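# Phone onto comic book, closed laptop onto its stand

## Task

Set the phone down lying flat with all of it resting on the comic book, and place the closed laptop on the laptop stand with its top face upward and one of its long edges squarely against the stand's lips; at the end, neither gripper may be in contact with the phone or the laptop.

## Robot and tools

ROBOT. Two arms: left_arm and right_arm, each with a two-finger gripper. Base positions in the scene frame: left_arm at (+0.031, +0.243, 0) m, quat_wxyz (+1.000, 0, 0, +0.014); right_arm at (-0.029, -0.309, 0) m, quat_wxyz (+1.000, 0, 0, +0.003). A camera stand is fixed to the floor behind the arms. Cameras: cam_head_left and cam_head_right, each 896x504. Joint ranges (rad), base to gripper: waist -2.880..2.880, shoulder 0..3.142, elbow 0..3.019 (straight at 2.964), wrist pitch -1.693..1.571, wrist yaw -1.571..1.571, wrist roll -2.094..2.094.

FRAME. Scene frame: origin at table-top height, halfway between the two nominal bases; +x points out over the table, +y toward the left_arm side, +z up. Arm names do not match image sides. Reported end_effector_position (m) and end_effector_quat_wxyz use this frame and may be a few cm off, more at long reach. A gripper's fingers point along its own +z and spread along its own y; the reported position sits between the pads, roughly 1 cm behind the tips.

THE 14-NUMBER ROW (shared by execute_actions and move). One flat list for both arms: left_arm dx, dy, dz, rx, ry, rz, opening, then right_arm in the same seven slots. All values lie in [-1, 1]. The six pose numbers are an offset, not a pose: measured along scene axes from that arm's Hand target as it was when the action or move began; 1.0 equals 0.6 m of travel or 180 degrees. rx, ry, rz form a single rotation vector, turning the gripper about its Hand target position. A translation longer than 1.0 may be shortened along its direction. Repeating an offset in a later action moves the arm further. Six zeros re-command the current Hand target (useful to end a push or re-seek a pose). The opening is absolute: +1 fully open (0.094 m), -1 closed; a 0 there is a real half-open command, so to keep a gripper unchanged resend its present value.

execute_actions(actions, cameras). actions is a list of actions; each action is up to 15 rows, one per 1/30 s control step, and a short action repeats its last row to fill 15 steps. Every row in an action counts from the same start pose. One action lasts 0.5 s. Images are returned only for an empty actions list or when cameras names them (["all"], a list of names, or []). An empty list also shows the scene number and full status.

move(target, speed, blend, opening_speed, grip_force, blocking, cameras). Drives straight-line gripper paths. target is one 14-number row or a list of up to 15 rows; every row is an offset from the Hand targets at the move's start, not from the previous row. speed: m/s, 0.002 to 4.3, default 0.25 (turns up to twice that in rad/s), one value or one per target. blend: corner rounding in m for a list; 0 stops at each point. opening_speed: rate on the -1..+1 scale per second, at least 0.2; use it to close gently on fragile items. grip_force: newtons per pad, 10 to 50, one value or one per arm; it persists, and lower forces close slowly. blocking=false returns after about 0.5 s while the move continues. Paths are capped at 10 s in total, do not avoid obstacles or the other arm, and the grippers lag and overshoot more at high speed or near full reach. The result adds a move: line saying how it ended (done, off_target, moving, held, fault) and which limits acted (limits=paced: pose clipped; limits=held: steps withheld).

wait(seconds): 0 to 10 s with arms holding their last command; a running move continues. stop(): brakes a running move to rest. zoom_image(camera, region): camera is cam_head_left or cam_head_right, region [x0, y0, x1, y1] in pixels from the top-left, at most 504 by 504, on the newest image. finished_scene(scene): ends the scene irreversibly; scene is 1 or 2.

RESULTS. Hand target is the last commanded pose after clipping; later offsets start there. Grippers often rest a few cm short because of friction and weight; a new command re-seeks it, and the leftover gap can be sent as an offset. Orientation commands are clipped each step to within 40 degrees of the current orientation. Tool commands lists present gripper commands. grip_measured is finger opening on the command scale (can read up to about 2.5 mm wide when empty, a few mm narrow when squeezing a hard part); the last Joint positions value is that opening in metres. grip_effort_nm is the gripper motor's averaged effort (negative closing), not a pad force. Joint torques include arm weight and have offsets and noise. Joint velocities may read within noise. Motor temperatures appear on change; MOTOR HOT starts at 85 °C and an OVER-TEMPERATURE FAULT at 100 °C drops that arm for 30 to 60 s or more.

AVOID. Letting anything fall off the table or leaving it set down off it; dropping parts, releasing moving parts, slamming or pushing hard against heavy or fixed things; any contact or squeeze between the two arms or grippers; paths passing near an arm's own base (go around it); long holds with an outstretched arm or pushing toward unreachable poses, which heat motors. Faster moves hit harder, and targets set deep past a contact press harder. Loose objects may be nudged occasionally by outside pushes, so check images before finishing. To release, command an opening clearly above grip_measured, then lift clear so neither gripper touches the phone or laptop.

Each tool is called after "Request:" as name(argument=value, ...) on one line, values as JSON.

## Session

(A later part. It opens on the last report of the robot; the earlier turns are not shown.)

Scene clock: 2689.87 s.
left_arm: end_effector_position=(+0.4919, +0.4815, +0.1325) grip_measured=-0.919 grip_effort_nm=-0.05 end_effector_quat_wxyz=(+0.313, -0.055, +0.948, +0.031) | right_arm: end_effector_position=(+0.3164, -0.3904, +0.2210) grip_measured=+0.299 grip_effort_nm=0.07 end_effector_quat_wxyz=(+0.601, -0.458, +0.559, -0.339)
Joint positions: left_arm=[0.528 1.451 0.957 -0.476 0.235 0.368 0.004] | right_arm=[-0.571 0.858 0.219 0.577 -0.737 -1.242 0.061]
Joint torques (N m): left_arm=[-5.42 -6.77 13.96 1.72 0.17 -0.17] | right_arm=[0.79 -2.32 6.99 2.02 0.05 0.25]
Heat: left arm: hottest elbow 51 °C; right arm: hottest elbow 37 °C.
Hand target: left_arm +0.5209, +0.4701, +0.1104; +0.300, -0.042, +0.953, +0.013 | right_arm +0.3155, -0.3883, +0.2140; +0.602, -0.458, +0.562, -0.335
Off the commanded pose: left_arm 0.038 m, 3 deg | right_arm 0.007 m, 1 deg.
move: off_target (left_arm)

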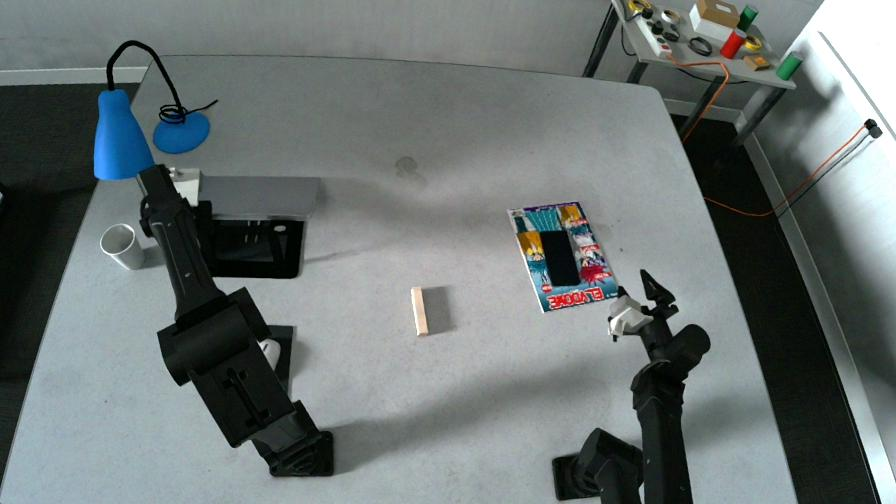

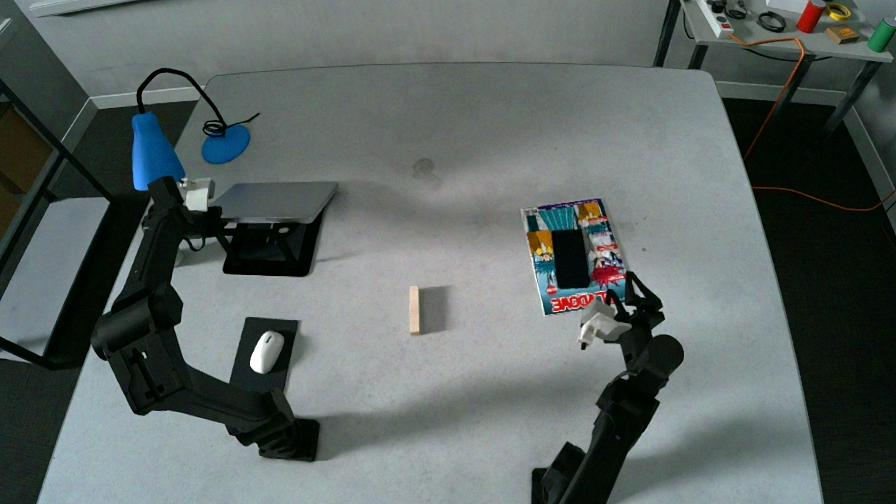

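Request:
move(target=[[-0.09, 0.0, 0.06, 0, 0, 0, -0.92, 0, 0, 0, 0, 0, 0, 0.3], [-0.17, -0.03, 0.28, 0, 0, 0, -0.92, 0, 0, 0, 0, 0, 0, 0.3]], speed=[0.06, 0.15], blend=[0.02, 0], cameras=["all"])

Request:
zoom_image(camera="cam_head_right", region=[190, 170, 350, 290])

Request:
zoom_image(camera="cam_head_left", region=[170, 165, 330, 285])

Scene clock: 2702.23 s.
left_arm: end_effector_position=(+0.4080, +0.4373, +0.2423) grip_measured=-0.919 grip_effort_nm=-0.05 end_effector_quat_wxyz=(+0.273, -0.045, +0.961, -0.005) | right_arm: end_effector_position=(+0.3164, -0.3904, +0.2210) grip_measured=+0.299 grip_effort_nm=0.07 end_effector_quat_wxyz=(+0.601, -0.458, +0.559, -0.339)
Joint positions: left_arm=[0.564 1.155 1.028 -0.962 0.285 0.43 0.004] | right_arm=[-0.571 0.858 0.219 0.577 -0.737 -1.242 0.061]
Joint torques (N m): left_arm=[-0.62 -10.29 17.77 0.75 0.3 0.1] | right_arm=[0.91 -2.37 7.01 1.99 0.04 0.26]
Motor temperatures (°C): left_arm=[22 26 50 24 27 23 27] | right_arm=[26 31 37 26 24 23 25]
Heat: left arm: hottest elbow 50 °C; right arm: hottest elbow 37 °C.
Hand target: left_arm +0.4189, +0.4520, +0.2785; +0.301, -0.042, +0.953, +0.013 | right_arm +0.3155, -0.3883, +0.2140; +0.602, -0.458, +0.562, -0.335
Off the commanded pose: left_arm 0.041 m, 4 deg | right_arm 0.007 m, 1 deg.
move: off_target (left_arm)

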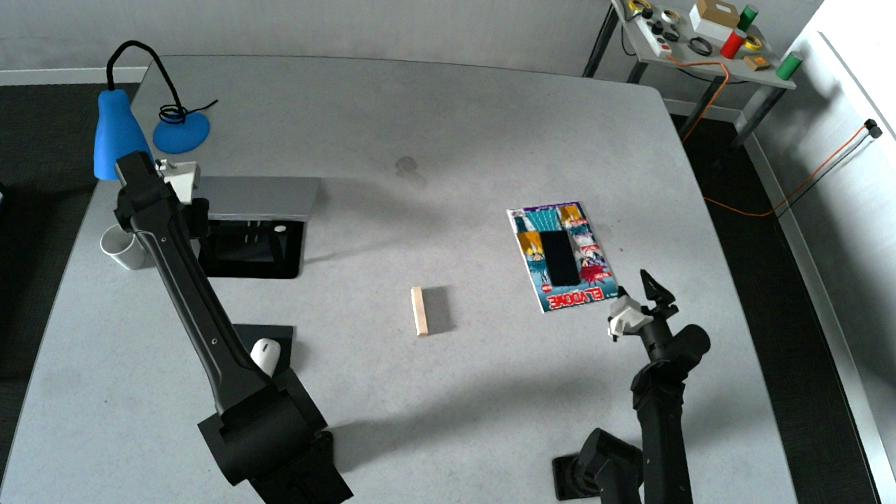

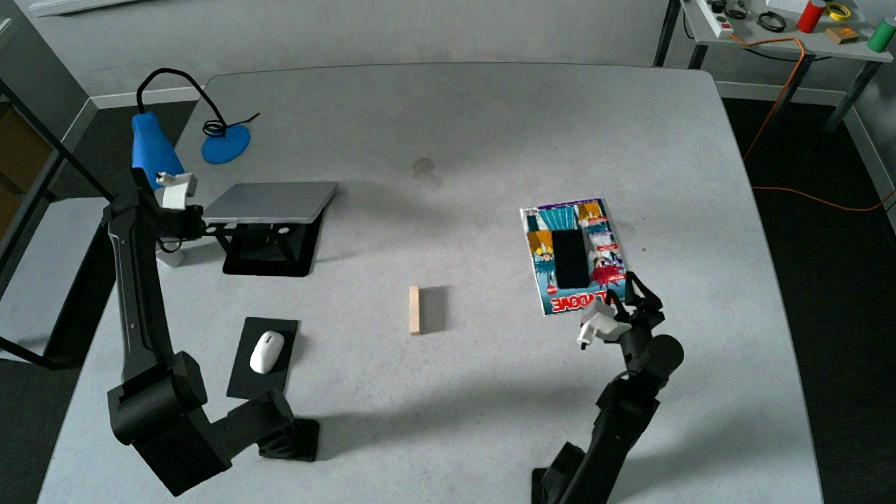

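Scaled by 3.150.

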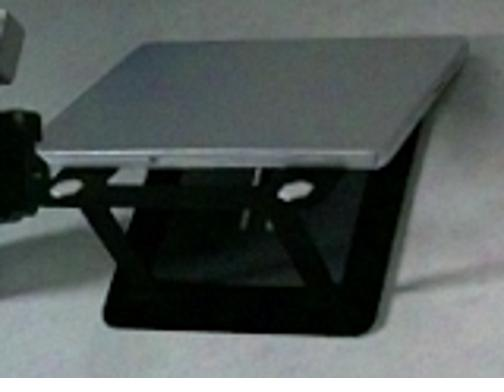

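Scaled by 3.150.

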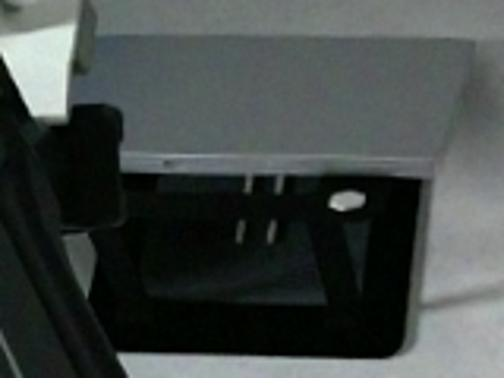

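Request:
move(target=[-0.2, -0.25, 0.02, 0, 0, 0, -0.92, 0, 0, 0, 0, 0, 0, 0.3], speed=0.25, cameras=["all"])

Request:
zoom_image(camera="cam_head_right", region=[185, 165, 355, 285])

Request:
zoom_image(camera="cam_head_left", region=[165, 165, 335, 285])

Scene clock: 2712.57 s.
left_arm: end_effector_position=(+0.3012, +0.3067, +0.2964) grip_measured=-0.919 grip_effort_nm=-0.05 end_effector_quat_wxyz=(+0.308, -0.044, +0.950, +0.017) | right_arm: end_effector_position=(+0.3164, -0.3904, +0.2210) grip_measured=+0.299 grip_effort_nm=0.07 end_effector_quat_wxyz=(+0.601, -0.458, +0.559, -0.339)
Joint positions: left_arm=[0.281 0.65 0.871 -1.174 0.121 0.179 0.004] | right_arm=[-0.571 0.858 0.219 0.577 -0.737 -1.242 0.061]
Joint torques (N m): left_arm=[-2.84 -2.37 10.52 0.87 -0.08 -0.14] | right_arm=[0.85 -2.26 6.99 2.02 0.05 0.26]
Heat: left arm: hottest elbow 52 °C; right arm: hottest elbow 37 °C.
Hand target: left_arm +0.2989, +0.3020, +0.2904; +0.300, -0.042, +0.953, +0.013 | right_arm +0.3155, -0.3883, +0.2140; +0.602, -0.458, +0.562, -0.335
Off the commanded pose: left_arm 0.008 m, 1 deg | right_arm 0.007 m, 1 deg.
move: done

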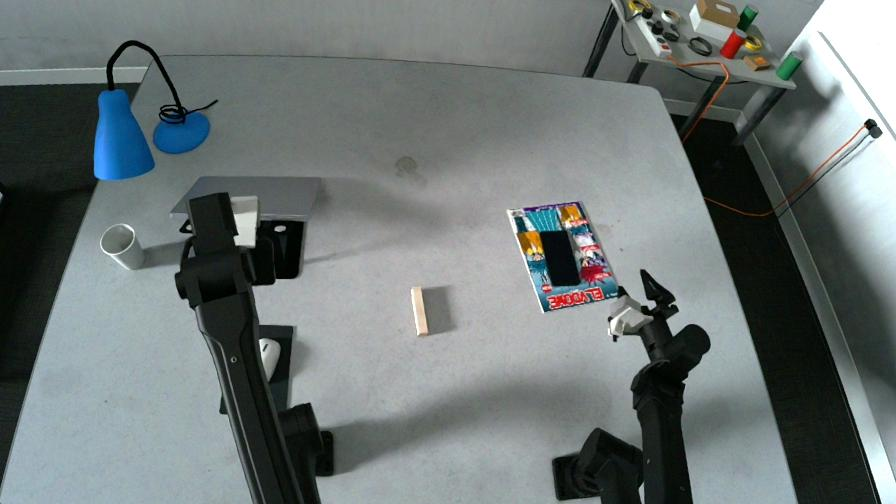

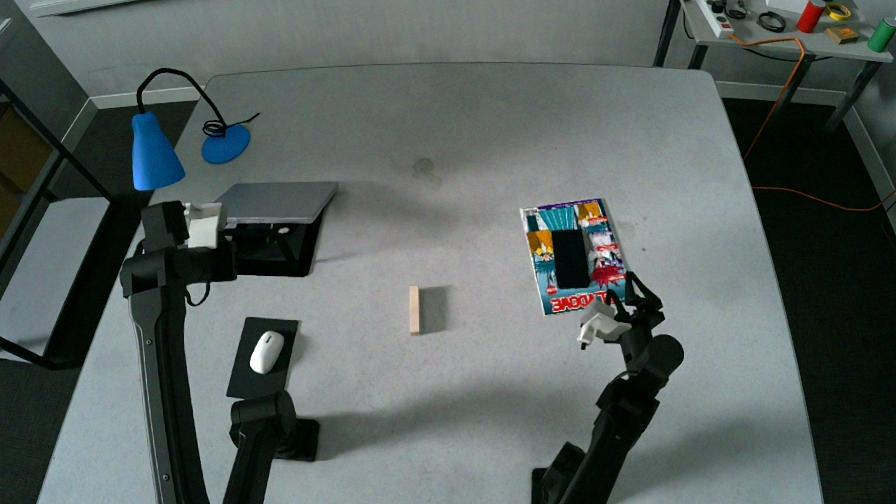

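Scaled by 2.965.

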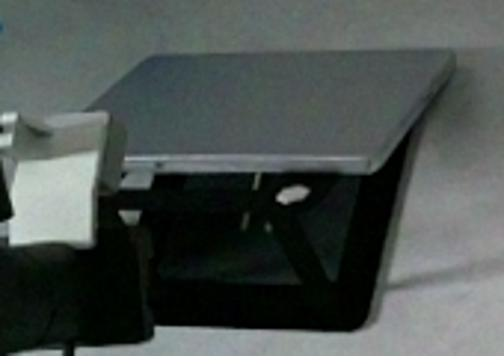

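Scaled by 2.965.

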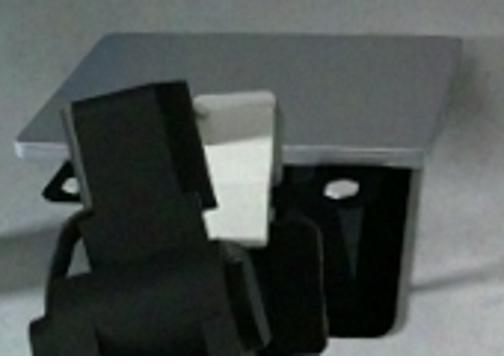

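Request:
finished_scene(scene=1)

The scene is finished: the task was done.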